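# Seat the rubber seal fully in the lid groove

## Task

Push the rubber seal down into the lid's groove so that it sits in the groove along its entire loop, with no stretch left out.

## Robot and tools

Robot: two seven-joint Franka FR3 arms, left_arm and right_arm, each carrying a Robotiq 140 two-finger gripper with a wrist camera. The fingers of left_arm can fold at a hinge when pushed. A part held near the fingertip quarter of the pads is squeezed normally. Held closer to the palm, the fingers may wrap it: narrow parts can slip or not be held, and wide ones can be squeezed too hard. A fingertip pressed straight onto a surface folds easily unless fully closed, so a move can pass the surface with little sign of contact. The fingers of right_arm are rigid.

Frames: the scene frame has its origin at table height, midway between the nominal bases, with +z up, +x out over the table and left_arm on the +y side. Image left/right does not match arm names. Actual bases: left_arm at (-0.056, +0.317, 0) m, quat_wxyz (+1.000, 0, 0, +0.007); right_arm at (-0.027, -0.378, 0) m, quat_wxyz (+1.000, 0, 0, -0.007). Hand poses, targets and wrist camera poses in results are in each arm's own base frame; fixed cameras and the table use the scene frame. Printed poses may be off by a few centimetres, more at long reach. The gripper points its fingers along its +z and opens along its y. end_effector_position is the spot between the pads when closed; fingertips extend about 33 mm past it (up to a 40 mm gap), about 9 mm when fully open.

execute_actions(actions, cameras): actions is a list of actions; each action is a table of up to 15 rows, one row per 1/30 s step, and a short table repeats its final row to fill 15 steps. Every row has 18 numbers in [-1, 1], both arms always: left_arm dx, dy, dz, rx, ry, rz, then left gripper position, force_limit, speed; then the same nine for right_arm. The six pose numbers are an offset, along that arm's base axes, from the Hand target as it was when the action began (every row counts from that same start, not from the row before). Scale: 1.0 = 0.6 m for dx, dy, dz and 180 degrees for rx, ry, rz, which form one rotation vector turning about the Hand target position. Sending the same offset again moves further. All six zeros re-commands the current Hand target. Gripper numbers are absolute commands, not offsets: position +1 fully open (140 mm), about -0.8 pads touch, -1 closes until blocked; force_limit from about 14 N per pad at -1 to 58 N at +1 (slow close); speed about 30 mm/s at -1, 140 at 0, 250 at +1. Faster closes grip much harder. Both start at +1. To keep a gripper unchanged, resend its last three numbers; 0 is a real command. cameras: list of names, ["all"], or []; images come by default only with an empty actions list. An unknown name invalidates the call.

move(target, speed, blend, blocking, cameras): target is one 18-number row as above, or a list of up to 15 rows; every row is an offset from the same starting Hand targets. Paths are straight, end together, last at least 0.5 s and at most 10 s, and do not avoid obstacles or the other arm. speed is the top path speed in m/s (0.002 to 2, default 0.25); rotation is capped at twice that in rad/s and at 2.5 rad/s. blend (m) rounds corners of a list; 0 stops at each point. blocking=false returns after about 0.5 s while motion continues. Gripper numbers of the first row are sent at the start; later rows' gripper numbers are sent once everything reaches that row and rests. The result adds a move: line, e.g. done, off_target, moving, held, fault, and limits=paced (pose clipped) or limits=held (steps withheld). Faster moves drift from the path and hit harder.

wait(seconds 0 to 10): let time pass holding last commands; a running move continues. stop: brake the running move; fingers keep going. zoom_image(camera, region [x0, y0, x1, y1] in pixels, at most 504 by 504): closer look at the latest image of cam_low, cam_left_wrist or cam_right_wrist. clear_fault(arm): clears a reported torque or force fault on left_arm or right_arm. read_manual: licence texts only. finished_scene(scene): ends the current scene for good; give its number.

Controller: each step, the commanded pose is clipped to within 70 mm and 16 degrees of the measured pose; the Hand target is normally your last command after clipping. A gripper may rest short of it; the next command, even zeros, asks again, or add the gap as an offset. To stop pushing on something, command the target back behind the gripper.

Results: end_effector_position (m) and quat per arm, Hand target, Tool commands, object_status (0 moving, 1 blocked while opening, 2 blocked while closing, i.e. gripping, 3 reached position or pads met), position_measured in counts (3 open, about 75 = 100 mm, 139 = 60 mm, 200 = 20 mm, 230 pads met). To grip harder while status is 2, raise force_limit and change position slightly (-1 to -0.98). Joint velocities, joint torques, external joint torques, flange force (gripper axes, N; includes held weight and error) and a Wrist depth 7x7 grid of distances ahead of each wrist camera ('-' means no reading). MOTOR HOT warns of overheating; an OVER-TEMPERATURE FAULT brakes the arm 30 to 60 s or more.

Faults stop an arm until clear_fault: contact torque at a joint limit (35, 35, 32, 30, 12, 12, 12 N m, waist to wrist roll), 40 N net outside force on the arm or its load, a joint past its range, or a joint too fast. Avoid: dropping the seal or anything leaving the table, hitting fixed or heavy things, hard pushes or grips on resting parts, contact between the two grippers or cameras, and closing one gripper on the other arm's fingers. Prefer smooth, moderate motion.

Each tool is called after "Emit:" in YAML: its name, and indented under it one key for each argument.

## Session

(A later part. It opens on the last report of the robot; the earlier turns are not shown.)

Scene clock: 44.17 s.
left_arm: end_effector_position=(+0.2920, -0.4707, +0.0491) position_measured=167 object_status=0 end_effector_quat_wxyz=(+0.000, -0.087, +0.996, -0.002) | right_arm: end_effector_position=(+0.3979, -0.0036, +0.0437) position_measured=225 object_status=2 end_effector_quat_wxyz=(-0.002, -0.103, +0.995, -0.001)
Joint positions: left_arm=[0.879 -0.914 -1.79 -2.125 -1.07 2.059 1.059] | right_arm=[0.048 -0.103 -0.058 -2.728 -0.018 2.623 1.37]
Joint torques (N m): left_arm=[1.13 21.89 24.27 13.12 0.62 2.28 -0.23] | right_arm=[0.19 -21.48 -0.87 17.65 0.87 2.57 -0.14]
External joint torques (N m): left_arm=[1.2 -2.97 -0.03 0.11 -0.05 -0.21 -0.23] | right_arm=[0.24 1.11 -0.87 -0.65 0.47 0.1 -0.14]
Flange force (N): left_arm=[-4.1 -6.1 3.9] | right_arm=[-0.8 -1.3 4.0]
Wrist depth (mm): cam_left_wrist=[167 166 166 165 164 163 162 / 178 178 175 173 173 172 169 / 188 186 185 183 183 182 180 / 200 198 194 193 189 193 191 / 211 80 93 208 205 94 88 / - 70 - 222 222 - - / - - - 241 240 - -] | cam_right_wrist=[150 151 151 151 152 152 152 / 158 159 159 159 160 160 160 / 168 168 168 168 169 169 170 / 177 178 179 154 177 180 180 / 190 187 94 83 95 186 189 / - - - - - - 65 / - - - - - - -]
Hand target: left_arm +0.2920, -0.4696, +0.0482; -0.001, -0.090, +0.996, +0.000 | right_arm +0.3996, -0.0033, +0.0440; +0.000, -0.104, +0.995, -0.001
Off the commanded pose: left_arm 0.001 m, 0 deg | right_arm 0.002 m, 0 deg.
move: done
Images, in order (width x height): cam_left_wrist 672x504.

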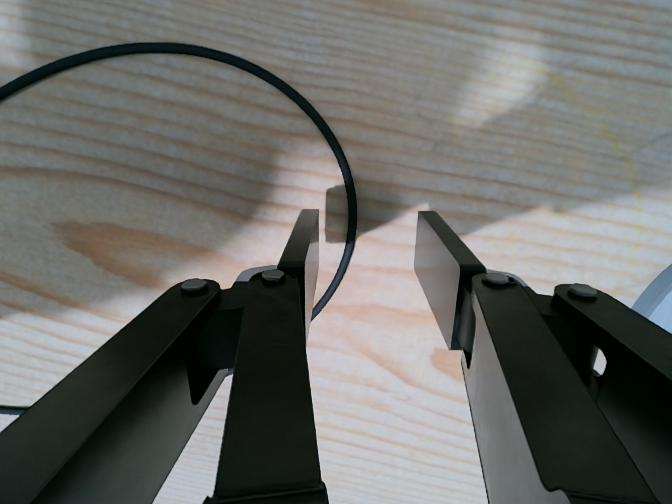

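Emit:
move:
  target:
    - [-0.0145,-0.0128,0,0,0,0,-0.3,-1,0,0,0,0,0,0,0,-1,-1,-1]
    - [-0.0145,-0.0128,-0.0257,0,0,0,-0.3,-1,0,0,0,0,0,0,0,-1,-1,-1]
  speed: 0.05
  cameras: ["cam_left_wrist"]

Scene clock: 45.93 s.
left_arm: end_effector_position=(+0.2824, -0.4768, +0.0335) position_measured=167 object_status=3 end_effector_quat_wxyz=(-0.001, -0.089, +0.996, +0.001) | right_arm: end_effector_position=(+0.3979, -0.0036, +0.0437) position_measured=225 object_status=2 end_effector_quat_wxyz=(-0.002, -0.103, +0.995, -0.001)
Joint positions: left_arm=[0.884 -0.932 -1.827 -2.118 -1.091 2.072 1.041] | right_arm=[0.048 -0.103 -0.058 -2.728 -0.018 2.623 1.37]
Joint velocities: left_arm=[0 0.002 -0.001 -0.001 -0.001 0.005 0] | right_arm=[within noise]
Joint torques (N m): left_arm=[1.13 23.29 23.93 12.2 0.3 2.84 0.05] | right_arm=[0.18 -21.48 -0.87 17.63 0.88 2.55 -0.11]
External joint torques (N m): left_arm=[1.27 -2.56 -0.46 -0.29 -0.38 0.37 0.05] | right_arm=[0.15 1.06 -0.95 -0.64 0.49 0.09 -0.11]
Flange force (N): left_arm=[-4.0 -4.2 6.3] | right_arm=[-0.7 -1.4 3.8]
Wrist depth (mm): cam_left_wrist=[154 152 152 151 150 150 149 / 162 161 160 159 159 158 157 / 171 171 170 168 168 167 166 / 182 181 176 178 174 176 177 / 192 80 93 189 188 93 94 / - 70 - 205 204 - - / - - - 220 220 - -] | cam_right_wrist=[150 151 151 151 152 152 152 / 159 158 159 160 160 160 160 / 168 169 168 168 169 169 169 / 178 178 178 154 177 179 180 / 188 187 94 83 95 187 189 / - - - - - - 65 / - - - - - - -]
Hand target: left_arm +0.2833, -0.4773, +0.0327; -0.001, -0.090, +0.996, +0.000 | right_arm +0.3996, -0.0033, +0.0440; +0.000, -0.104, +0.995, -0.001
Off the commanded pose: left_arm 0.001 m, 0 deg | right_arm 0.002 m, 0 deg.
move: done
Images, in order (width x height): cam_left_wrist 672x504.

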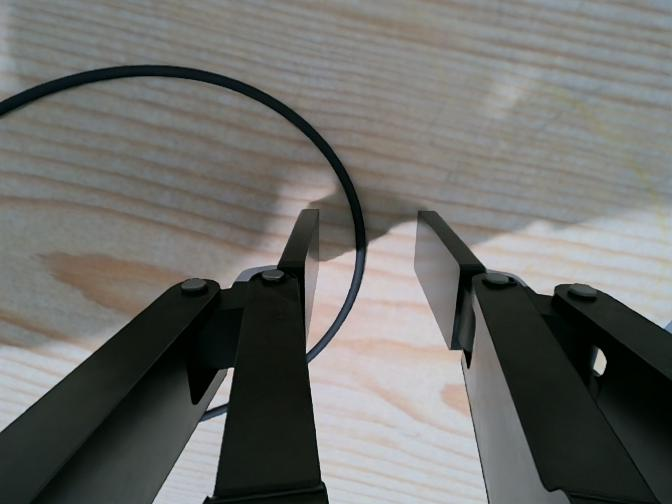

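Emit:
execute_actions:
  actions:
    - [[0,0,0,0,0,0,-0.3,-1,-1,0,0,0,0,0,0,-1,-1,-1]]
    - [[0,0,0,0,0,0,-1,-1,-1,0,0,0,0,0,0,-1,-1,-1]]
    - [[0,0,0,0,0,0,-1,-1,-1,0,0,0,0,0,0,-1,-1,-1]]
    - [[0,0,0,0,0,0,-1,-1,-1,0,0,0,0,0,0,-1,-1,-1]]
  cameras: ["cam_left_wrist"]

Scene clock: 48.23 s.
left_arm: end_effector_position=(+0.2827, -0.4769, +0.0334) position_measured=225 object_status=2 end_effector_quat_wxyz=(-0.001, -0.089, +0.996, +0.001) | right_arm: end_effector_position=(+0.3979, -0.0036, +0.0437) position_measured=225 object_status=2 end_effector_quat_wxyz=(-0.002, -0.103, +0.995, -0.001)
Joint positions: left_arm=[0.884 -0.932 -1.827 -2.118 -1.091 2.074 1.041] | right_arm=[0.048 -0.103 -0.058 -2.728 -0.018 2.623 1.37]
Joint torques (N m): left_arm=[1.13 23.42 24.03 12.15 0.49 2.82 0.05] | right_arm=[0.18 -21.49 -0.85 17.64 0.87 2.56 -0.13]
External joint torques (N m): left_arm=[1.2 -2.42 -0.41 -0.29 -0.19 0.34 0.05] | right_arm=[0.25 0.97 -0.83 -0.56 0.47 0.12 -0.13]
External joint torques at the end of the 1st action: left_arm=[1.01 -2.32 -0.42 -0.19 -0.23 0.39 0.04] | right_arm=[0.21 1 -0.97 -0.64 0.46 0.1 -0.14]
External joint torques at the end of the 2nd action: left_arm=[1.16 -2.36 -0.4 -0.23 -0.21 0.37 0.02] | right_arm=[0.26 0.89 -0.91 -0.52 0.47 0.12 -0.16]
External joint torques at the end of the 3rd action: left_arm=[1.3 -2.34 -0.36 -0.32 -0.2 0.35 0.05] | right_arm=[0.3 0.99 -0.8 -0.58 0.46 0.09 -0.16]
Flange force (N): left_arm=[-3.8 -4.0 5.6] | right_arm=[-0.8 -1.2 3.6]
Flange force at the end of the 1st action (N): left_arm=[-3.3 -3.8 5.4] | right_arm=[-0.5 -1.4 3.7]
Flange force at the end of the 2nd action (N): left_arm=[-3.7 -4.0 5.5] | right_arm=[-0.6 -1.3 3.4]
Flange force at the end of the 3rd action (N): left_arm=[-4.0 -3.9 5.6] | right_arm=[-0.7 -1.2 3.6]
Wrist depth (mm): cam_left_wrist=[154 152 152 151 149 149 149 / 161 161 160 159 158 158 156 / 171 171 170 168 167 166 166 / 183 182 179 147 175 177 176 / 195 192 87 87 - 81 185 / - 64 74 58 - 76 - / - - - - - - -] | cam_right_wrist=[150 151 151 151 151 151 151 / 159 159 159 159 159 160 160 / 168 168 168 168 169 170 169 / 177 178 178 154 177 180 180 / 190 187 94 83 95 186 189 / - - - - - - 65 / - - - - - - -]
Hand target: left_arm +0.2833, -0.4773, +0.0327; -0.001, -0.090, +0.996, +0.000 | right_arm +0.3996, -0.0033, +0.0440; +0.000, -0.104, +0.995, -0.001
Off the commanded pose: left_arm 0.001 m, 0 deg | right_arm 0.002 m, 0 deg.
Images, in order (width x height): cam_left_wrist 672x504.

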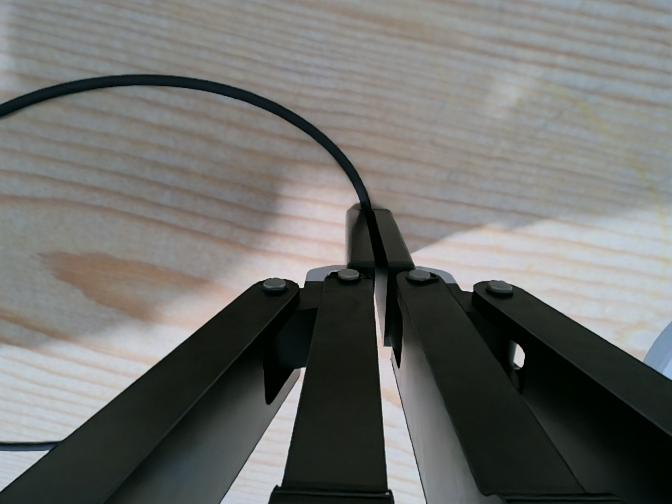

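Emit:
move:
  target:
    - [0,0,0.25,0,0,0,-1,-1,-1,0,0,0.25,0,0,0,-1,-1,-1]
    - [0.1083,0.571,0.25,0,0,0,-1,-1,-1,-0.0812,0.6565,0.25,0,0,0,-1,-1,-1]
  speed: 0.15
  blend: 0.02
  cameras: ["all"]

Scene clock: 54.40 s.
left_arm: end_effector_position=(+0.3481, -0.1357, +0.1831) position_measured=225 object_status=2 end_effector_quat_wxyz=(-0.001, -0.094, +0.996, -0.001) | right_arm: end_effector_position=(+0.3509, +0.3911, +0.1942) position_measured=225 object_status=2 end_effector_quat_wxyz=(+0.001, -0.107, +0.994, +0.001)
Joint positions: left_arm=[0.556 -0.762 -0.87 -2.628 -0.62 1.993 1.514] | right_arm=[0.196 -0.05 0.637 -2.186 0.035 2.147 2.171]
Joint velocities: left_arm=[0 0 0.001 0 0 0 0.004] | right_arm=[0.001 0 -0.001 0.002 0 -0.001 0.005]
Joint torques (N m): left_arm=[0.62 -1.08 12.46 19.68 0.91 2.81 0.34] | right_arm=[-0.22 -22.63 -1.38 23.46 0.42 2.18 0.16]
External joint torques (N m): left_arm=[0.65 -0.47 -0.13 -0.69 0.17 0.34 0.34] | right_arm=[-0.18 0.57 -0.36 -0.3 -0.32 -0.28 0.16]
Flange force (N): left_arm=[0.2 1.9 1.7] | right_arm=[-1.9 1.0 0.8]
Wrist depth (mm): cam_left_wrist=[290 278 271 276 283 278 276 / 306 291 288 288 294 294 290 / 326 317 - 303 314 309 307 / 345 333 328 131 328 330 325 / 368 355 81 87 - 81 347 / - 64 74 58 - 76 64 / - - - - - - -] | cam_right_wrist=[282 280 282 283 281 276 281 / 297 300 298 296 290 289 294 / 317 317 315 313 307 307 314 / 332 334 336 123 324 329 337 / 353 353 94 83 95 97 357 / - - - - - - 65 / - - - - - - -]
Hand target: left_arm +0.3483, -0.1347, +0.1827; -0.001, -0.090, +0.996, +0.000 | right_arm +0.3508, +0.3906, +0.1940; +0.000, -0.104, +0.995, -0.001
Off the commanded pose: left_arm 0.001 m, 1 deg | right_arm 0.001 m, 0 deg.
move: done

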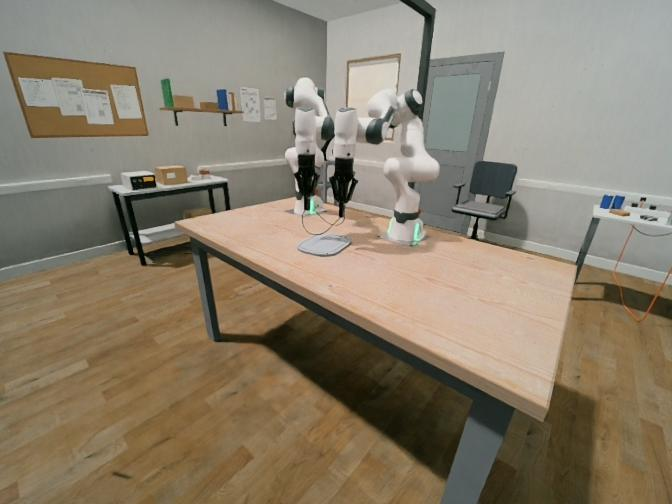

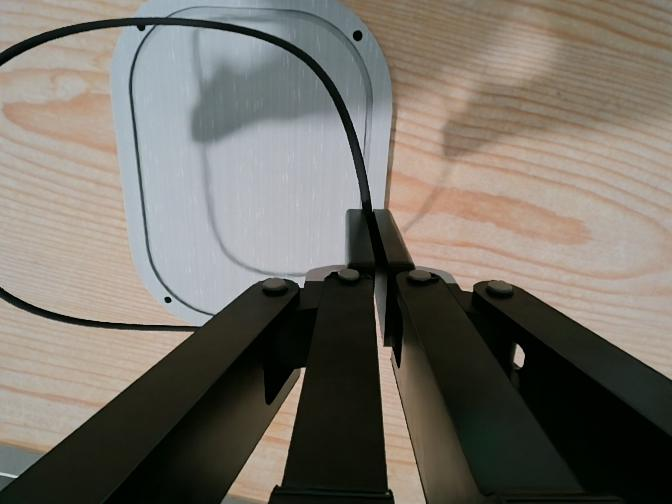

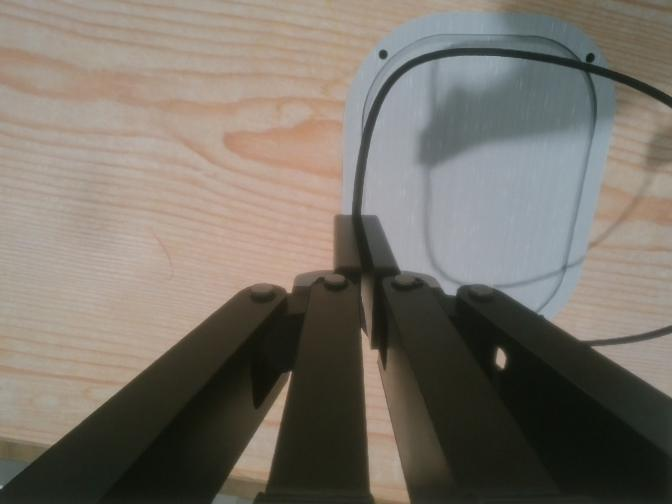

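Emit:
zoom_image:
  camera: "cam_right_wrist"
  region: [320, 20, 504, 220]

Emit:
zoom_image:
  camera: "cam_left_wrist"
  region: [240, 0, 440, 220]

Scaled by 2.520 from the camera's 672x504 image, which has a finer 960x720 frame.

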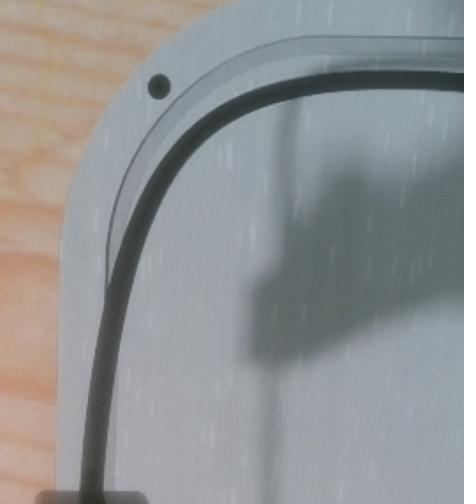

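Scaled by 2.291 from the camera's 672x504 image, which has a finer 960x720 frame.

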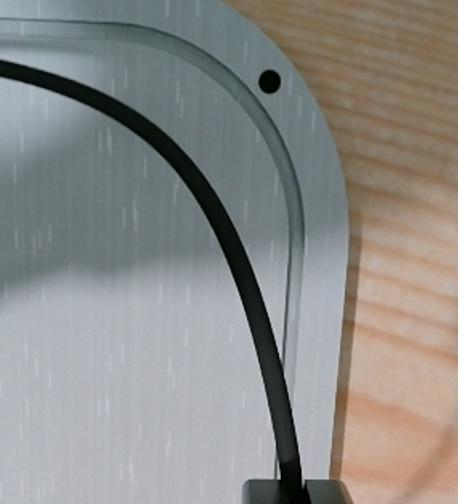

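Emit:
move:
  target:
    - [-0.0017,0.009,-0.03,0,0,0,-1,-1,-1,-0.0047,0.022,-0.03,0,0,0,-1,-1,-1]
    - [-0.0017,0.009,-0.1712,0,0,0,-1,-1,-1,-0.0047,0.022,-0.1817,0,0,0,-1,-1,-1]
  speed: 0.1
  blend: 0.01
  cameras: ["all"]

Scene clock: 58.77 s.
left_arm: end_effector_position=(+0.3467, -0.1289, +0.0803) position_measured=225 object_status=2 end_effector_quat_wxyz=(-0.001, -0.092, +0.996, +0.001) | right_arm: end_effector_position=(+0.3476, +0.4031, +0.0854) position_measured=225 object_status=2 end_effector_quat_wxyz=(-0.001, -0.106, +0.994, -0.001)
Joint positions: left_arm=[0.645 -0.554 -1.097 -2.754 -0.709 2.339 1.542] | right_arm=[0.238 0.177 0.624 -2.262 -0.154 2.397 2.326]
Joint velocities: left_arm=[within noise] | right_arm=[-0.001 0 0 0 -0.001 0.001 0.007]
Joint torques (N m): left_arm=[0.66 -2.19 10 17.18 0.54 2.8 0.3] | right_arm=[0.56 -27.52 2.32 20.21 0.28 2.53 0.24]
External joint torques (N m): left_arm=[0.62 -0.17 -0.3 -0.22 -0.04 0.34 0.3] | right_arm=[0.5 0.67 -1.04 -0.81 -0.32 0.09 0.24]
Flange force (N): left_arm=[-2.3 0.3 3.1] | right_arm=[-0.7 1.2 4.1]
Wrist depth (mm): cam_left_wrist=[183 182 181 180 190 188 188 / 193 193 191 190 200 199 198 / 205 203 202 200 212 210 209 / 218 216 214 131 222 224 222 / 237 228 81 87 - 81 233 / - 64 74 58 - 76 64 / - - - - - - -] | cam_right_wrist=[187 187 188 184 177 176 176 / 196 198 198 191 186 187 186 / 208 208 208 204 196 196 198 / 221 220 221 136 207 208 206 / 236 232 94 83 95 96 220 / - - - - - - 65 / - - - - - - -]
Hand target: left_arm +0.3472, -0.1293, +0.0800; -0.001, -0.090, +0.996, +0.000 | right_arm +0.3480, +0.4038, +0.0850; +0.000, -0.104, +0.995, -0.001
Off the commanded pose: left_arm 0.001 m, 0 deg | right_arm 0.001 m, 0 deg.
move: done

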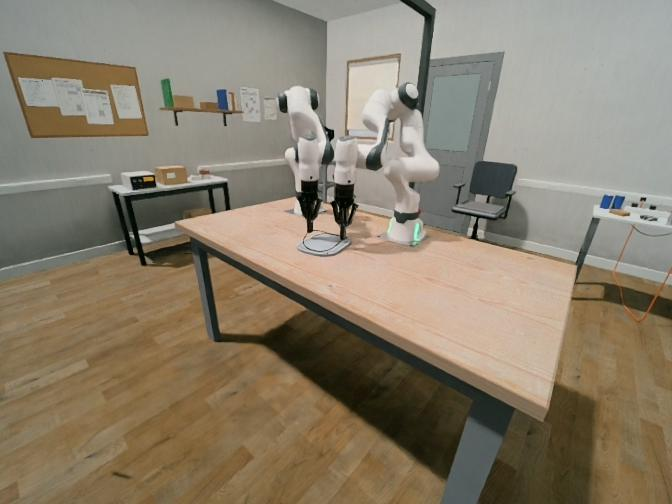

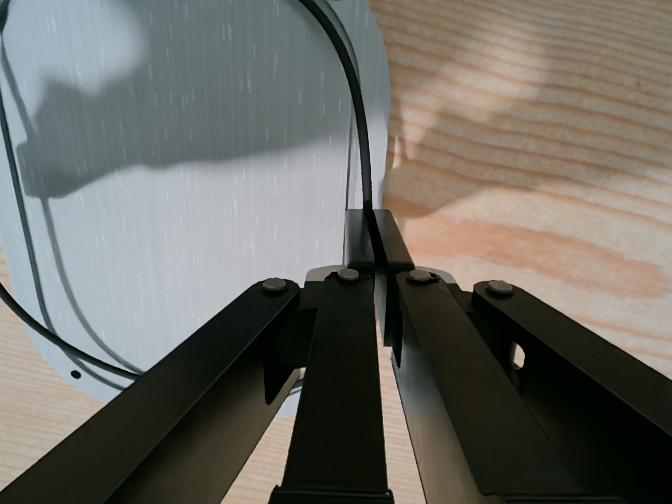

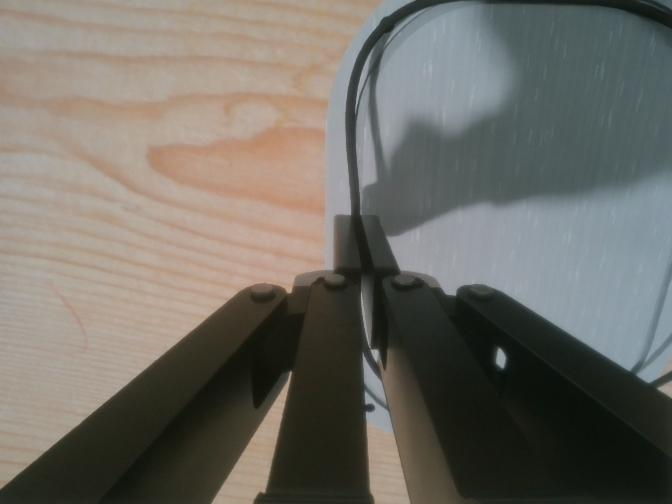

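Emit:
zoom_image:
  camera: "cam_right_wrist"
  region: [300, 0, 500, 220]

Emit:
zoom_image:
  camera: "cam_left_wrist"
  region: [240, 0, 440, 220]

Scaled by 2.291 from the camera's 672x504 image, which has a finer 960x720 frame.

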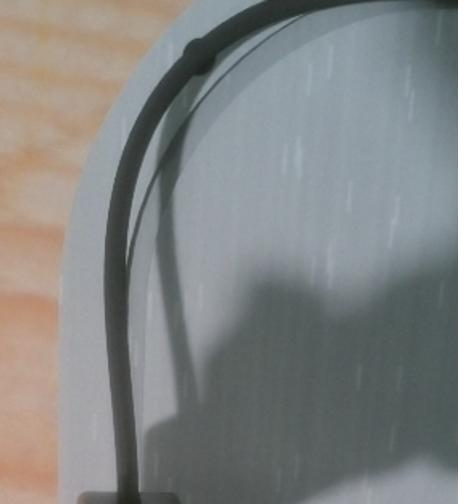

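Scaled by 2.291 from the camera's 672x504 image, which has a finer 960x720 frame.

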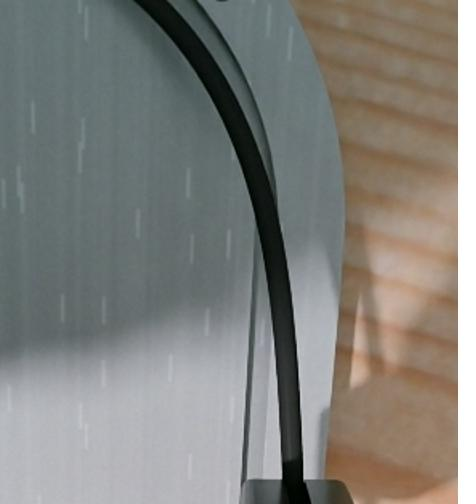

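Emit:
move:
  target:
    - [0.0015,-0.0083,-0.033,0,0,0,-1,-1,-1,-0.0007,0.0033,-0.0383,0,0,0,-1,-1,-1]
  speed: 0.06
  cameras: ["cam_left_wrist","cam_right_wrist"]

Scene clock: 60.57 s.
left_arm: end_effector_position=(+0.3475, -0.1336, +0.0605) position_measured=225 object_status=2 end_effector_quat_wxyz=(-0.001, -0.085, +0.996, +0.001) | right_arm: end_effector_position=(+0.3475, +0.4053, +0.0626) position_measured=225 object_status=2 end_effector_quat_wxyz=(-0.001, -0.106, +0.994, -0.001)
Joint positions: left_arm=[0.697 -0.489 -1.18 -2.757 -0.714 2.419 1.54] | right_arm=[0.262 0.231 0.599 -2.266 -0.204 2.445 2.365]
Joint velocities: left_arm=[0 -0.001 0.001 0.001 0 0.003 0] | right_arm=[0 0 0 0.001 0.001 0.002 0.005]
Joint torques (N m): left_arm=[1.17 -2.16 8.84 16.44 0.17 2.78 -0.23] | right_arm=[0.49 -29.03 3.16 19.45 0.22 2.58 0.19]
External joint torques (N m): left_arm=[1.16 -0.3 -0.72 -0.21 -0.37 0.33 -0.23] | right_arm=[0.53 0.59 -0.98 -0.83 -0.35 0.13 0.19]
Flange force (N): left_arm=[-5.2 -2.3 6.5] | right_arm=[-0.2 1.0 4.3]
Wrist depth (mm): cam_left_wrist=[163 164 163 162 171 172 170 / 174 173 172 171 181 181 179 / 184 183 183 180 191 191 190 / 196 195 191 147 202 203 201 / 208 204 81 87 - 82 213 / - 64 74 58 - 76 64 / - - - - - - -] | cam_right_wrist=[166 166 167 163 157 155 156 / 175 176 176 168 164 165 164 / 185 185 185 176 176 174 174 / 197 197 196 123 183 184 182 / 209 206 94 83 95 97 197 / - - - - - - 65 / - - - - - - -]
Hand target: left_arm +0.3481, -0.1343, +0.0602; -0.001, -0.090, +0.996, +0.000 | right_arm +0.3476, +0.4058, +0.0620; +0.000, -0.104, +0.995, -0.001
Off the commanded pose: left_arm 0.001 m, 1 deg | right_arm 0.001 m, 0 deg.
move: done
Images, in order (width x height): cam_left_wrist 672x504, cam_right_wrist 672x504.

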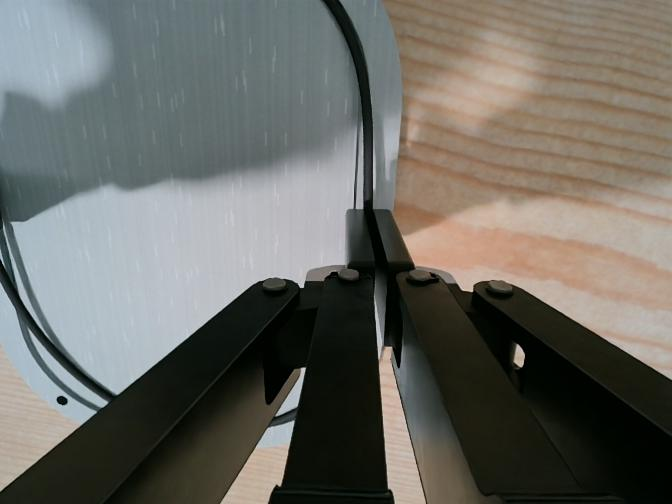

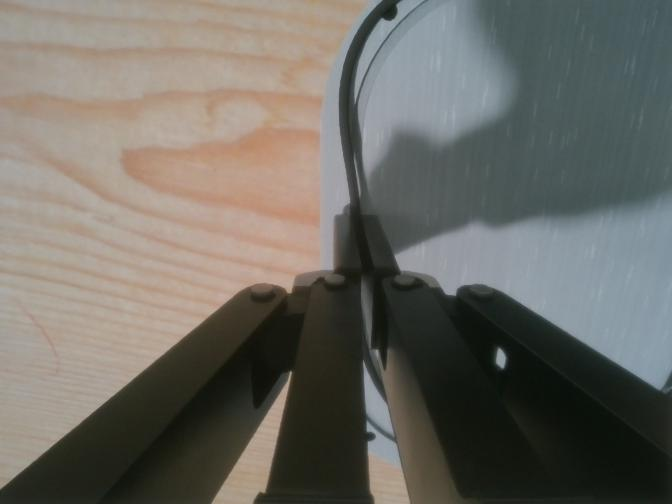

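Emit:
zoom_image:
  camera: "cam_right_wrist"
  region: [300, 60, 460, 240]

Emit:
zoom_image:
  camera: "cam_left_wrist"
  region: [280, 40, 440, 220]

Scaled by 2.800 from the camera's 672x504 image, which has a finer 960x720 frame.

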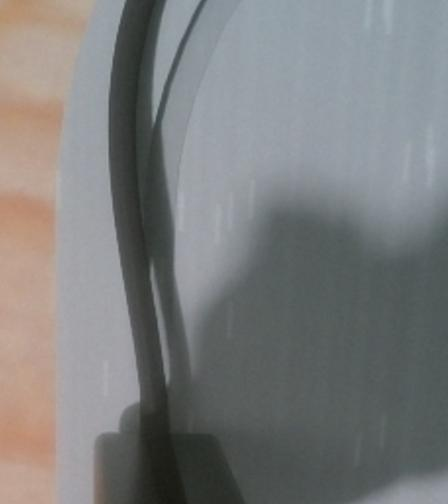

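Scaled by 2.800 from the camera's 672x504 image, which has a finer 960x720 frame.

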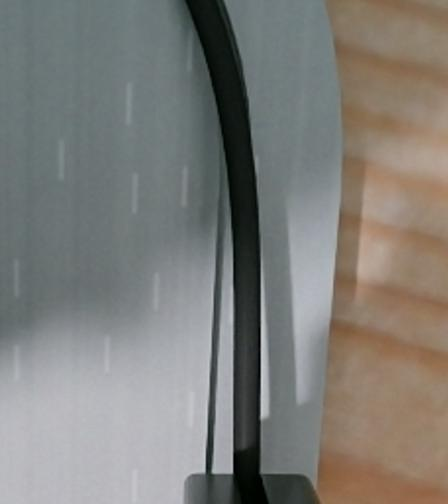

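Emit:
move:
  target:
    - [0.0006,-0.0033,-0.0125,0,0,0,-1,-1,-1,0,0,-0.011,0,0,0,-1,-1,-1]
  speed: 0.04

Emit:
move:
  target:
    - [0,0,-0.005,0,0,0,-1,-1,-1,0,0,-0.005,0,0,0,-1,-1,-1]
  speed: 0.04

Scene clock: 64.87 s.
left_arm: end_effector_position=(+0.3479, -0.1355, +0.0531) position_measured=225 object_status=2 end_effector_quat_wxyz=(-0.001, -0.085, +0.996, +0.001) | right_arm: end_effector_position=(+0.3479, +0.4055, +0.0564) position_measured=225 object_status=2 end_effector_quat_wxyz=(+0.000, -0.106, +0.994, -0.001)
Joint positions: left_arm=[0.724 -0.464 -1.218 -2.757 -0.716 2.449 1.536] | right_arm=[0.269 0.246 0.59 -2.267 -0.218 2.459 2.375]
Joint velocities: left_arm=[0 0 0 -0.001 0 0.003 0] | right_arm=[0.002 0 0 0 -0.001 0.001 0.004]
Joint torques (N m): left_arm=[1.12 -1.84 8.79 16.08 0.18 2.81 -0.28] | right_arm=[0.54 -29.2 3.46 19 0.22 2.57 0.33]
External joint torques (N m): left_arm=[1.04 -0.2 -0.57 -0.26 -0.34 0.35 -0.28] | right_arm=[0.46 0.78 -1 -0.98 -0.34 0.13 0.33]
Flange force (N): left_arm=[-4.9 -2.2 6.7] | right_arm=[0.0 1.1 4.9]
Wrist depth (mm): cam_left_wrist=[156 157 156 153 164 164 164 / 166 167 164 165 173 174 172 / 177 175 175 174 185 183 184 / 188 186 185 147 193 195 194 / 200 197 87 87 - 81 205 / - 64 74 58 - 76 64 / - - - - - - -] | cam_right_wrist=[161 161 161 158 150 150 150 / 169 169 170 162 158 158 158 / 179 179 179 169 168 168 166 / 191 190 190 136 174 177 178 / 203 200 94 83 95 184 189 / - - - - - - 65 / - - - - - - -]
Hand target: left_arm +0.3485, -0.1363, +0.0527; -0.001, -0.090, +0.996, +0.000 | right_arm +0.3476, +0.4058, +0.0554; +0.000, -0.104, +0.995, -0.001
Off the commanded pose: left_arm 0.001 m, 1 deg | right_arm 0.001 m, 0 deg.
move: done

Scene clock: 65.63 s.
left_arm: end_effector_position=(+0.3484, -0.1360, +0.0503) position_measured=225 object_status=2 end_effector_quat_wxyz=(-0.001, -0.085, +0.996, +0.001) | right_arm: end_effector_position=(+0.3480, +0.4057, +0.0556) position_measured=225 object_status=2 end_effector_quat_wxyz=(+0.001, -0.106, +0.994, -0.002)
Joint positions: left_arm=[0.736 -0.455 -1.233 -2.757 -0.717 2.461 1.536] | right_arm=[0.272 0.248 0.588 -2.267 -0.224 2.461 2.38]
Joint velocities: left_arm=[0.001 0 0 -0.001 -0.001 0.004 0.001] | right_arm=[within noise]
Joint torques (N m): left_arm=[1.08 -1.9 8.64 15.69 0.2 2.79 -0.23] | right_arm=[0.5 -25.94 2.5 18.41 -0.06 3.84 0.31]
External joint torques (N m): left_arm=[1.15 -0.39 -0.47 -0.58 -0.31 0.35 -0.23] | right_arm=[0.44 4.14 -1.97 -1.6 -0.63 1.39 0.31]
Flange force (N): left_arm=[-4.2 -1.4 6.4] | right_arm=[-5.3 4.9 17.0]
Wrist depth (mm): cam_left_wrist=[153 156 154 153 161 162 162 / 164 165 160 161 171 172 170 / 174 174 172 171 182 181 180 / 184 183 183 147 191 192 191 / 196 192 87 87 - 81 202 / - 64 74 58 - 76 64 / - - - - - - -] | cam_right_wrist=[160 160 161 157 151 149 149 / 169 169 169 161 155 158 156 / 178 179 178 171 167 166 165 / 190 189 189 136 175 176 177 / 202 199 94 83 95 183 188 / - - - - - - 65 / - - - - - - -]
Hand target: left_arm +0.3485, -0.1363, +0.0497; -0.001, -0.090, +0.996, +0.000 | right_arm +0.3476, +0.4058, +0.0524; +0.000, -0.104, +0.995, -0.001
Off the commanded pose: left_arm 0.001 m, 1 deg | right_arm 0.003 m, 0 deg.
move: done

Emit:
move:
  target:
    - [0,0,-0.003,0,0,0,-1,-1,-1,0,0,0.004,0,0,0,-1,-1,-1]
  speed: 0.04
  cameras: ["cam_left_wrist","cam_right_wrist"]

Scene clock: 66.47 s.
left_arm: end_effector_position=(+0.3485, -0.1360, +0.0486) position_measured=225 object_status=2 end_effector_quat_wxyz=(-0.001, -0.085, +0.996, +0.001) | right_arm: end_effector_position=(+0.3480, +0.4057, +0.0556) position_measured=225 object_status=2 end_effector_quat_wxyz=(+0.001, -0.105, +0.994, -0.002)
Joint positions: left_arm=[0.744 -0.45 -1.242 -2.758 -0.718 2.468 1.536] | right_arm=[0.272 0.248 0.588 -2.267 -0.224 2.461 2.381]
Joint velocities: left_arm=[0.004 -0.001 -0.002 0.001 -0.003 0.004 -0.001] | right_arm=[within noise]
Joint torques (N m): left_arm=[1.28 -1.77 8.52 15.55 0.16 2.8 -0.21] | right_arm=[-0.35 -28.95 3.7 18.93 0.86 3.16 0.07]
External joint torques (N m): left_arm=[1.13 -0.31 -0.71 -0.53 -0.35 0.34 -0.21] | right_arm=[-0.3 1.08 -0.66 -1.08 0.29 0.72 0.07]
Flange force (N): left_arm=[-5.1 -2.1 7.8] | right_arm=[1.4 -1.8 4.1]
Wrist depth (mm): cam_left_wrist=[- 153 154 152 160 160 160 / 164 163 160 161 169 169 168 / 171 171 170 170 180 179 179 / 184 182 181 147 189 190 190 / 194 191 87 87 - 81 199 / - 64 74 58 - 76 64 / - - - - - - -] | cam_right_wrist=[160 161 161 156 149 150 149 / 168 169 169 161 158 156 155 / 179 178 179 169 167 167 167 / 189 190 189 138 174 176 177 / 202 200 94 83 95 184 188 / - - - - - - 65 / - - - - - - -]
Hand target: left_arm +0.3485, -0.1363, +0.0479; -0.001, -0.090, +0.996, +0.000 | right_arm +0.3476, +0.4058, +0.0548; +0.000, -0.104, +0.995, -0.001
Off the commanded pose: left_arm 0.001 m, 1 deg | right_arm 0.001 m, 0 deg.
move: done
Images, in order (width x height): cam_left_wrist 672x504, cam_right_wrist 672x504.

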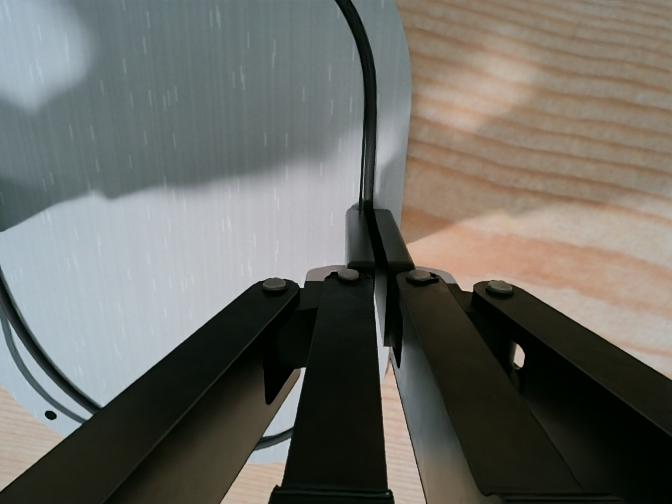

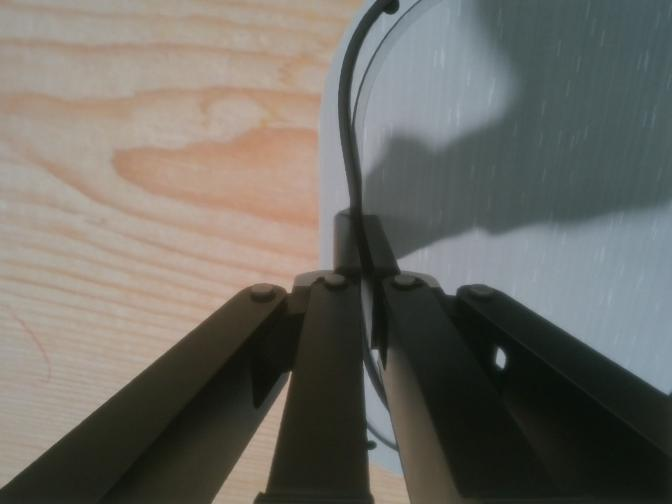

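Emit:
move:
  target:
    - [0,0,-0.003,0,0,0,-1,-1,-1,0,0,0,0,0,0,-1,-1,-1]
  speed: 0.04

Emit:
zoom_image:
  camera: "cam_left_wrist"
  region: [280, 40, 440, 220]

Emit:
zoom_image:
  camera: "cam_right_wrist"
  region: [300, 60, 460, 240]

Scene clock: 67.40 s.
left_arm: end_effector_position=(+0.3487, -0.1362, +0.0475) position_measured=225 object_status=2 end_effector_quat_wxyz=(-0.001, -0.085, +0.996, +0.001) | right_arm: end_effector_position=(+0.3480, +0.4057, +0.0556) position_measured=225 object_status=2 end_effector_quat_wxyz=(+0.001, -0.105, +0.994, -0.002)
Joint positions: left_arm=[0.751 -0.446 -1.25 -2.757 -0.719 2.472 1.536] | right_arm=[0.272 0.248 0.588 -2.267 -0.224 2.461 2.381]
Joint torques (N m): left_arm=[1.78 -0.62 7.14 14.48 -0.06 3.39 -0.18] | right_arm=[-0.38 -29.04 3.69 18.94 0.86 3.14 0.05]
External joint torques (N m): left_arm=[1.82 0.75 -1.92 -1.7 -0.57 0.93 -0.18] | right_arm=[-0.44 1.14 -0.78 -1.12 0.3 0.68 0.05]
Flange force (N): left_arm=[-11.9 -4.5 23.0] | right_arm=[1.2 -2.0 4.2]
Wrist depth (mm): cam_left_wrist=[- 152 152 150 159 160 159 / 161 160 160 159 167 168 168 / 170 170 169 168 177 178 178 / 183 180 179 147 187 189 188 / 193 190 87 87 - 82 198 / - 64 74 58 - 76 64 / - - - - - - -] | cam_right_wrist=[161 160 160 157 149 149 149 / 169 169 170 161 158 158 157 / 178 178 178 169 167 166 164 / 189 189 190 136 172 176 177 / 202 198 94 83 95 184 190 / - - - - - - 65 / - - - - - - -]
Hand target: left_arm +0.3485, -0.1363, +0.0461; -0.001, -0.090, +0.996, +0.000 | right_arm +0.3476, +0.4058, +0.0548; +0.000, -0.104, +0.995, -0.001
Off the commanded pose: left_arm 0.001 m, 1 deg | right_arm 0.001 m, 0 deg.
move: done

Scaled by 2.800 from the camera's 672x504 image, which has a finer 960x720 frame.
This view is cut from an older image: the scene may have changed since it was taken.

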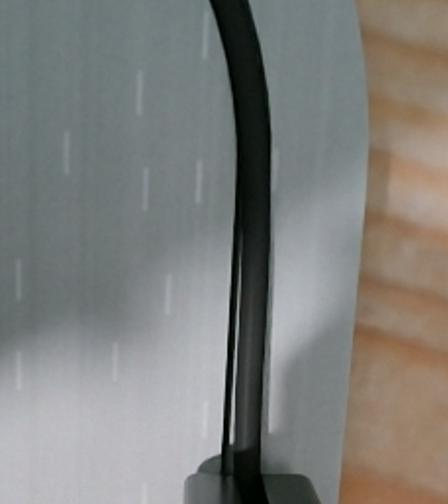

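Scaled by 2.800 from the camera's 672x504 image, which has a finer 960x720 frame.
This view is cut from an older image: the scene may have changed since it was taken.

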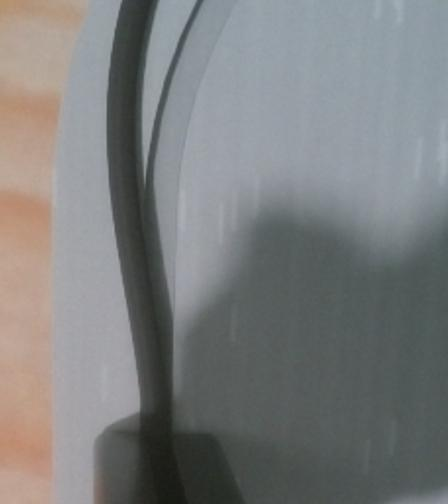

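Emit:
move:
  target:
    - [0,0,0.004,0,0,0,-1,-1,-1,0,0,0,0,0,0,-0.65,-1,-1]
    - [0.0004,-0.0021,0.004,0,0,0,-1,-1,-1,0,0,0.05,0,0,0,-0.65,-1,-1]
  speed: 0.06
  cameras: ["cam_left_wrist","cam_right_wrist"]

Scene clock: 69.93 s.
left_arm: end_effector_position=(+0.3490, -0.1363, +0.0484) position_measured=225 object_status=2 end_effector_quat_wxyz=(+0.000, -0.087, +0.996, +0.000) | right_arm: end_effector_position=(+0.3477, +0.4061, +0.0840) position_measured=211 object_status=3 end_effector_quat_wxyz=(+0.001, -0.103, +0.995, -0.001)
Joint positions: left_arm=[0.746 -0.448 -1.244 -2.757 -0.72 2.47 1.534] | right_arm=[0.246 0.184 0.62 -2.259 -0.162 2.403 2.343]
Joint velocities: left_arm=[within noise] | right_arm=[-0.001 0 0 0.001 0 -0.002 -0.007]
Joint torques (N m): left_arm=[0.63 -2.37 8.64 16.31 0.41 2.4 -0.2] | right_arm=[-0.64 -28.76 3.24 20.21 1.08 2.21 -0.17]
External joint torques (N m): left_arm=[0.62 -0.91 -0.46 0.1 -0.1 -0.06 -0.2] | right_arm=[-0.68 -0.39 -0.22 -0.74 0.48 -0.24 -0.17]
Flange force (N): left_arm=[-2.0 -1.7 0.7] | right_arm=[3.3 -4.4 -2.5]
Wrist depth (mm): cam_left_wrist=[151 153 152 152 160 160 159 / 163 161 159 160 168 170 169 / 171 171 170 169 178 179 178 / 184 182 180 147 189 190 190 / 196 191 87 87 - 81 200 / - 64 74 58 - 76 64 / - - - - - - -] | cam_right_wrist=[185 185 185 183 175 174 175 / 195 195 195 192 184 184 185 / 206 207 206 197 194 195 196 / 220 219 219 155 204 207 207 / 234 232 95 83 - 96 219 / - - - - - - 67 / - - - - - - -]
Hand target: left_arm +0.3487, -0.1375, +0.0485; -0.001, -0.090, +0.996, +0.000 | right_arm +0.3476, +0.4058, +0.0848; +0.000, -0.104, +0.995, -0.001
Off the commanded pose: left_arm 0.001 m, 0 deg | right_arm 0.001 m, 0 deg.
move: done
Images, in order (width x height): cam_left_wrist 672x504, cam_right_wrist 672x504.

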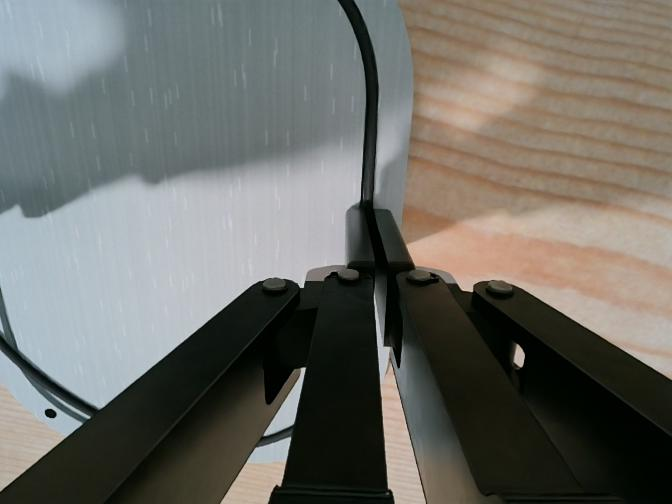

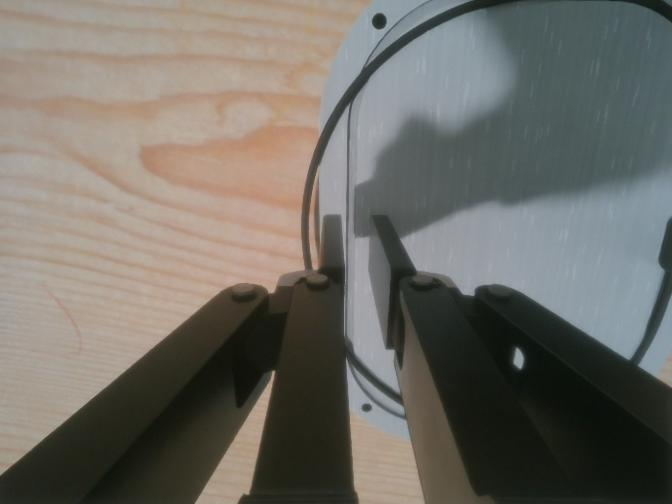

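Emit:
zoom_image:
  camera: "cam_right_wrist"
  region: [280, 0, 480, 220]

Scaled by 2.291 from the camera's 672x504 image, which has a finer 960x720 frame.

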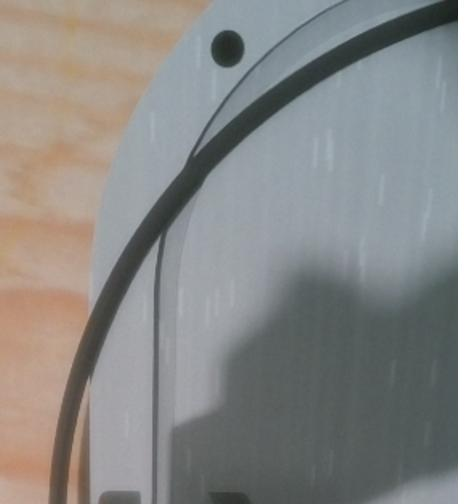

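Emit:
move:
  target:
    - [0,0,0,0,0,0,-1,-1,-1,0,0,0,0,0,0,-1,-1,0]
    - [0,0,0,0,0,0,-1,-1,-1,-0.1185,-0.0205,-0.0147,0,0,-0.127,-1,-1,0]
  speed: 0.15
  cameras: ["cam_right_wrist"]

Scene clock: 74.30 s.
left_arm: end_effector_position=(+0.3490, -0.1363, +0.0484) position_measured=225 object_status=2 end_effector_quat_wxyz=(+0.000, -0.087, +0.996, +0.000) | right_arm: end_effector_position=(+0.2762, +0.3929, +0.0756) position_measured=233 object_status=3 end_effector_quat_wxyz=(-0.002, +0.093, +0.996, -0.002)
Joint positions: left_arm=[0.746 -0.448 -1.244 -2.757 -0.72 2.47 1.534] | right_arm=[0.326 0.039 0.629 -2.447 -0.034 2.473 2.74]
Joint velocities: left_arm=[within noise] | right_arm=[0.002 0 0 0 0 -0.001 0.006]
Joint torques (N m): left_arm=[0.67 -2.37 8.67 16.3 0.43 2.41 -0.22] | right_arm=[0.33 -23.88 0.07 19.36 0.22 2.56 0.18]
External joint torques (N m): left_arm=[0.68 -0.87 -0.43 0.02 -0.08 -0.06 -0.22] | right_arm=[0.35 -0.57 -0.59 -0.96 -0.35 0.1 0.18]
Flange force (N): left_arm=[-2.2 -1.6 1.0] | right_arm=[1.6 -3.1 0.7]
Wrist depth (mm): cam_left_wrist=[152 153 152 152 159 161 159 / 162 162 159 160 168 170 168 / 172 171 170 169 179 179 178 / 184 181 181 147 188 189 189 / 195 191 87 87 - 81 199 / - 64 74 58 - 76 64 / - - - - - - -] | cam_right_wrist=[181 179 179 180 179 177 170 / 190 190 189 189 179 177 177 / 201 201 200 196 187 188 187 / 213 213 212 136 198 196 198 / 228 223 89 83 89 89 211 / - - - - - - 65 / - - - - - - -]
Hand target: left_arm +0.3487, -0.1375, +0.0485; -0.001, -0.090, +0.996, +0.000 | right_arm +0.2765, +0.3935, +0.0760; +0.000, +0.095, +0.996, -0.001
Off the commanded pose: left_arm 0.001 m, 0 deg | right_arm 0.001 m, 0 deg.
move: done
Images, in order (width x height): cam_right_wrist 672x504.

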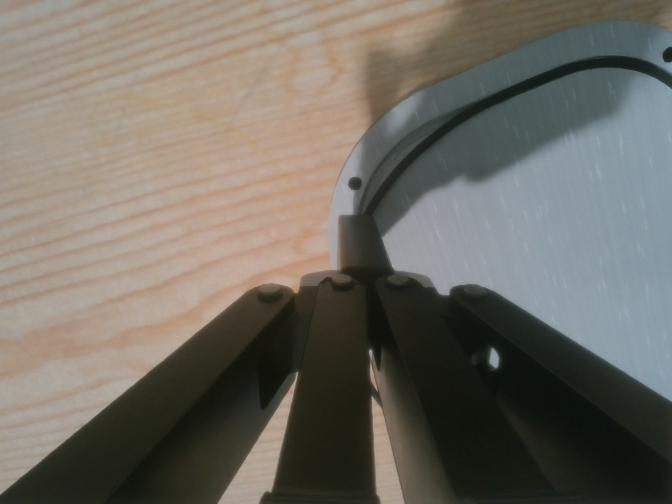

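Emit:
move:
  target:
    - [0,0,0,0,0,0,-1,-1,-1,0,0,-0.0325,0,0,0,-1,-1,0]
    - [0,0,0,0,0,0,-1,-1,-1,0,0,-0.0408,0,0,0,-1,-1,0]
  speed: [0.06,0.02]

Scene clock: 76.27 s.
left_arm: end_effector_position=(+0.3490, -0.1363, +0.0484) position_measured=225 object_status=2 end_effector_quat_wxyz=(+0.000, -0.087, +0.996, +0.000) | right_arm: end_effector_position=(+0.2790, +0.3986, +0.0577) position_measured=233 object_status=3 end_effector_quat_wxyz=(+0.005, +0.091, +0.996, +0.005)
Joint positions: left_arm=[0.746 -0.448 -1.244 -2.757 -0.72 2.47 1.534] | right_arm=[0.333 0.094 0.622 -2.453 -0.104 2.539 2.791]
Joint velocities: left_arm=[within noise] | right_arm=[0 0 0.002 0 0 0.003 0.007]
Joint torques (N m): left_arm=[0.63 -2.32 8.74 16.29 0.44 2.41 -0.28] | right_arm=[-0.62 -18.73 -1.01 14.71 -0.2 1.91 0.28]
External joint torques (N m): left_arm=[0.65 -0.85 -0.33 0.09 -0.07 -0.05 -0.28] | right_arm=[-0.59 5.53 -2.61 -4.76 -0.74 -0.58 0.28]
Flange force (N): left_arm=[-2.1 -1.6 0.6] | right_arm=[-3.5 3.5 20.1]
Wrist depth (mm): cam_left_wrist=[152 152 152 151 160 160 160 / 163 162 161 159 169 169 168 / 172 171 170 169 178 180 178 / 185 181 180 147 189 189 189 / 194 191 87 87 - 81 200 / - 64 74 58 - 76 64 / - - - - - - -] | cam_right_wrist=[162 162 162 161 162 159 152 / 170 171 171 170 164 162 163 / 180 181 181 174 170 171 170 / 192 193 193 136 179 181 182 / 205 202 90 83 89 96 193 / - - - - - - 62 / - - - - - - -]
Hand target: left_arm +0.3487, -0.1375, +0.0485; -0.001, -0.090, +0.996, +0.000 | right_arm +0.2765, +0.3935, +0.0515; +0.000, +0.095, +0.996, -0.001
Off the commanded pose: left_arm 0.001 m, 0 deg | right_arm 0.008 m, 1 deg.
move: off_target (right_arm)

Emit:
move:
  target:
    - [0,0,0,0,0,0,-1,-1,-1,0,0,0.0408,0,0,0,-1,-1,0]
  speed: [0.06]
  cameras: ["cam_right_wrist"]

Emit:
zoom_image:
  camera: "cam_right_wrist"
  region: [300, 120, 500, 300]

Scene clock: 77.77 s.
left_arm: end_effector_position=(+0.3490, -0.1363, +0.0484) position_measured=225 object_status=2 end_effector_quat_wxyz=(+0.000, -0.087, +0.996, +0.000) | right_arm: end_effector_position=(+0.2762, +0.3938, +0.0751) position_measured=233 object_status=3 end_effector_quat_wxyz=(+0.000, +0.096, +0.995, -0.001)
Joint positions: left_arm=[0.746 -0.448 -1.244 -2.757 -0.72 2.47 1.534] | right_arm=[0.328 0.039 0.629 -2.449 -0.04 2.48 2.752]
Joint velocities: left_arm=[within noise] | right_arm=[0 -0.001 -0.001 -0.002 0.001 -0.001 -0.008]
Joint torques (N m): left_arm=[0.62 -2.38 8.72 16.26 0.44 2.4 -0.27] | right_arm=[-0.38 -24 0.07 19.52 1.05 2.21 -0.04]
External joint torques (N m): left_arm=[0.59 -0.88 -0.41 0.04 -0.07 -0.07 -0.27] | right_arm=[-0.37 -0.7 -0.6 -0.82 0.48 -0.27 -0.04]
Flange force (N): left_arm=[-1.7 -1.7 0.5] | right_arm=[1.5 -6.1 -3.4]
Wrist depth (mm): cam_left_wrist=[152 152 152 151 159 160 160 / 162 162 158 160 168 169 168 / 172 171 170 169 178 179 178 / - 182 180 147 188 190 189 / - 191 87 87 - 81 199 / - 64 74 58 - 76 64 / - - - - - - -] | cam_right_wrist=[178 178 178 178 179 177 169 / 190 189 189 189 181 177 176 / 200 200 200 195 188 187 188 / 212 212 212 136 198 197 198 / 226 223 89 83 89 95 212 / - - - - - - 65 / - - - - - - -]
Hand target: left_arm +0.3487, -0.1375, +0.0485; -0.001, -0.090, +0.996, +0.000 | right_arm +0.2765, +0.3935, +0.0760; +0.000, +0.095, +0.996, -0.001
Off the commanded pose: left_arm 0.001 m, 0 deg | right_arm 0.001 m, 0 deg.
move: done
Images, in order (width x height): cam_right_wrist 672x504.

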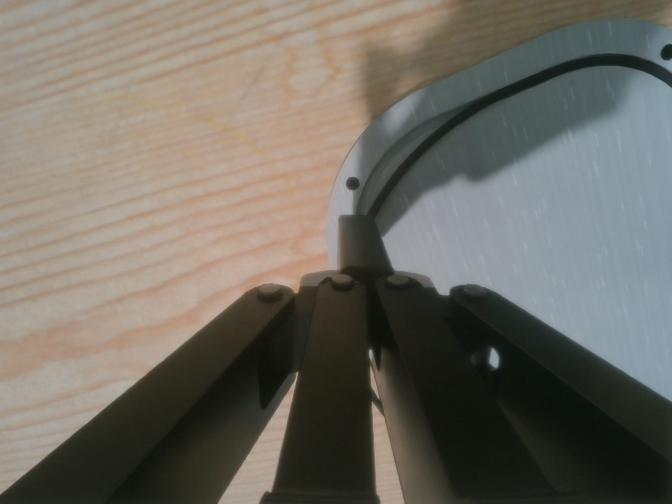

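Scaled by 2.520 from the camera's 672x504 image, which has a finer 960x720 frame.

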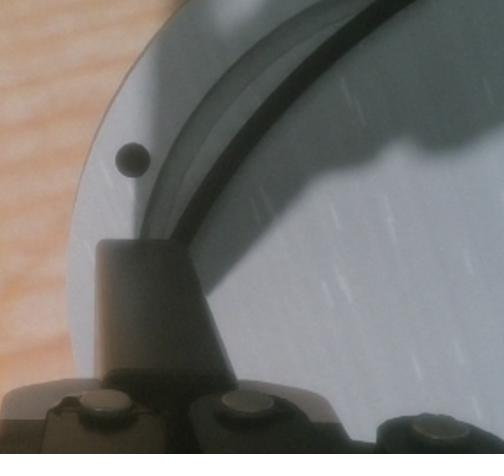

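Emit:
move:
  target:
    - [0,0,0,0,0,0,-1,-1,-1,0.0888,0.0327,0.2,0,0,0.127,-1,-1,0]
  speed: [0.2]
  cameras: ["cam_right_wrist"]

Scene clock: 80.43 s.
left_arm: end_effector_position=(+0.3490, -0.1363, +0.0484) position_measured=225 object_status=2 end_effector_quat_wxyz=(+0.000, -0.087, +0.996, +0.000) | right_arm: end_effector_position=(+0.3304, +0.4132, +0.1962) position_measured=233 object_status=3 end_effector_quat_wxyz=(+0.002, -0.103, +0.995, -0.001)
Joint positions: left_arm=[0.746 -0.448 -1.244 -2.757 -0.72 2.47 1.534] | right_arm=[0.31 -0.039 0.584 -2.171 0.02 2.14 2.248]
Joint velocities: left_arm=[within noise] | right_arm=[0 0 -0.001 0.002 0.001 0 -0.006]
Joint torques (N m): left_arm=[0.6 -2.32 8.69 16.29 0.43 2.41 -0.26] | right_arm=[-0.09 -24.06 -1.58 23.51 1.26 2.18 -0.11]
External joint torques (N m): left_arm=[0.61 -0.88 -0.41 0.07 -0.08 -0.05 -0.26] | right_arm=[-0.05 0.57 -0.84 -0.28 0.51 -0.28 -0.11]
Flange force (N): left_arm=[-1.9 -1.7 0.6] | right_arm=[-0.3 -1.1 -0.2]
Wrist depth (mm): cam_left_wrist=[151 153 152 152 159 160 159 / 163 161 159 159 170 170 168 / 172 171 170 169 179 179 179 / 184 182 181 147 189 189 189 / 195 192 87 87 - 81 199 / - 64 74 58 - 76 64 / - - - - - - -] | cam_right_wrist=[285 284 285 281 279 282 286 / 301 300 302 296 290 291 300 / 318 318 320 311 304 308 320 / 336 336 341 122 308 323 197 / 358 358 89 83 89 95 160 / - - - - - - 65 / - - - - - - -]
Hand target: left_arm +0.3487, -0.1375, +0.0485; -0.001, -0.090, +0.996, +0.000 | right_arm +0.3298, +0.4131, +0.1960; +0.000, -0.104, +0.995, -0.001
Off the commanded pose: left_arm 0.001 m, 0 deg | right_arm 0.001 m, 0 deg.
move: done
Images, in order (width x height): cam_right_wrist 672x504.

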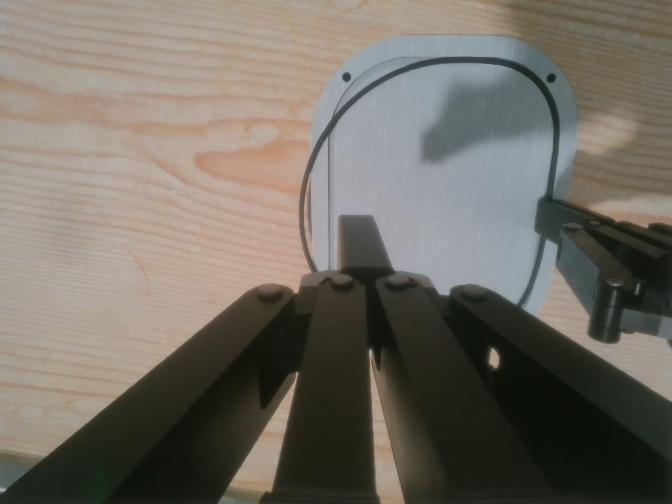

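Emit:
zoom_image:
  camera: "cam_right_wrist"
  region: [290, 20, 600, 290]

Scaled by 1.626 from the camera's 672x504 image, which has a finer 960x720 frame.

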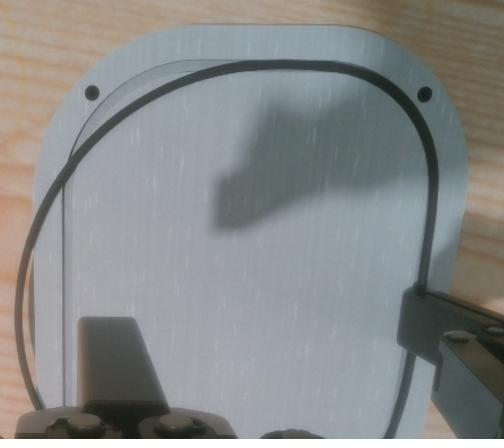

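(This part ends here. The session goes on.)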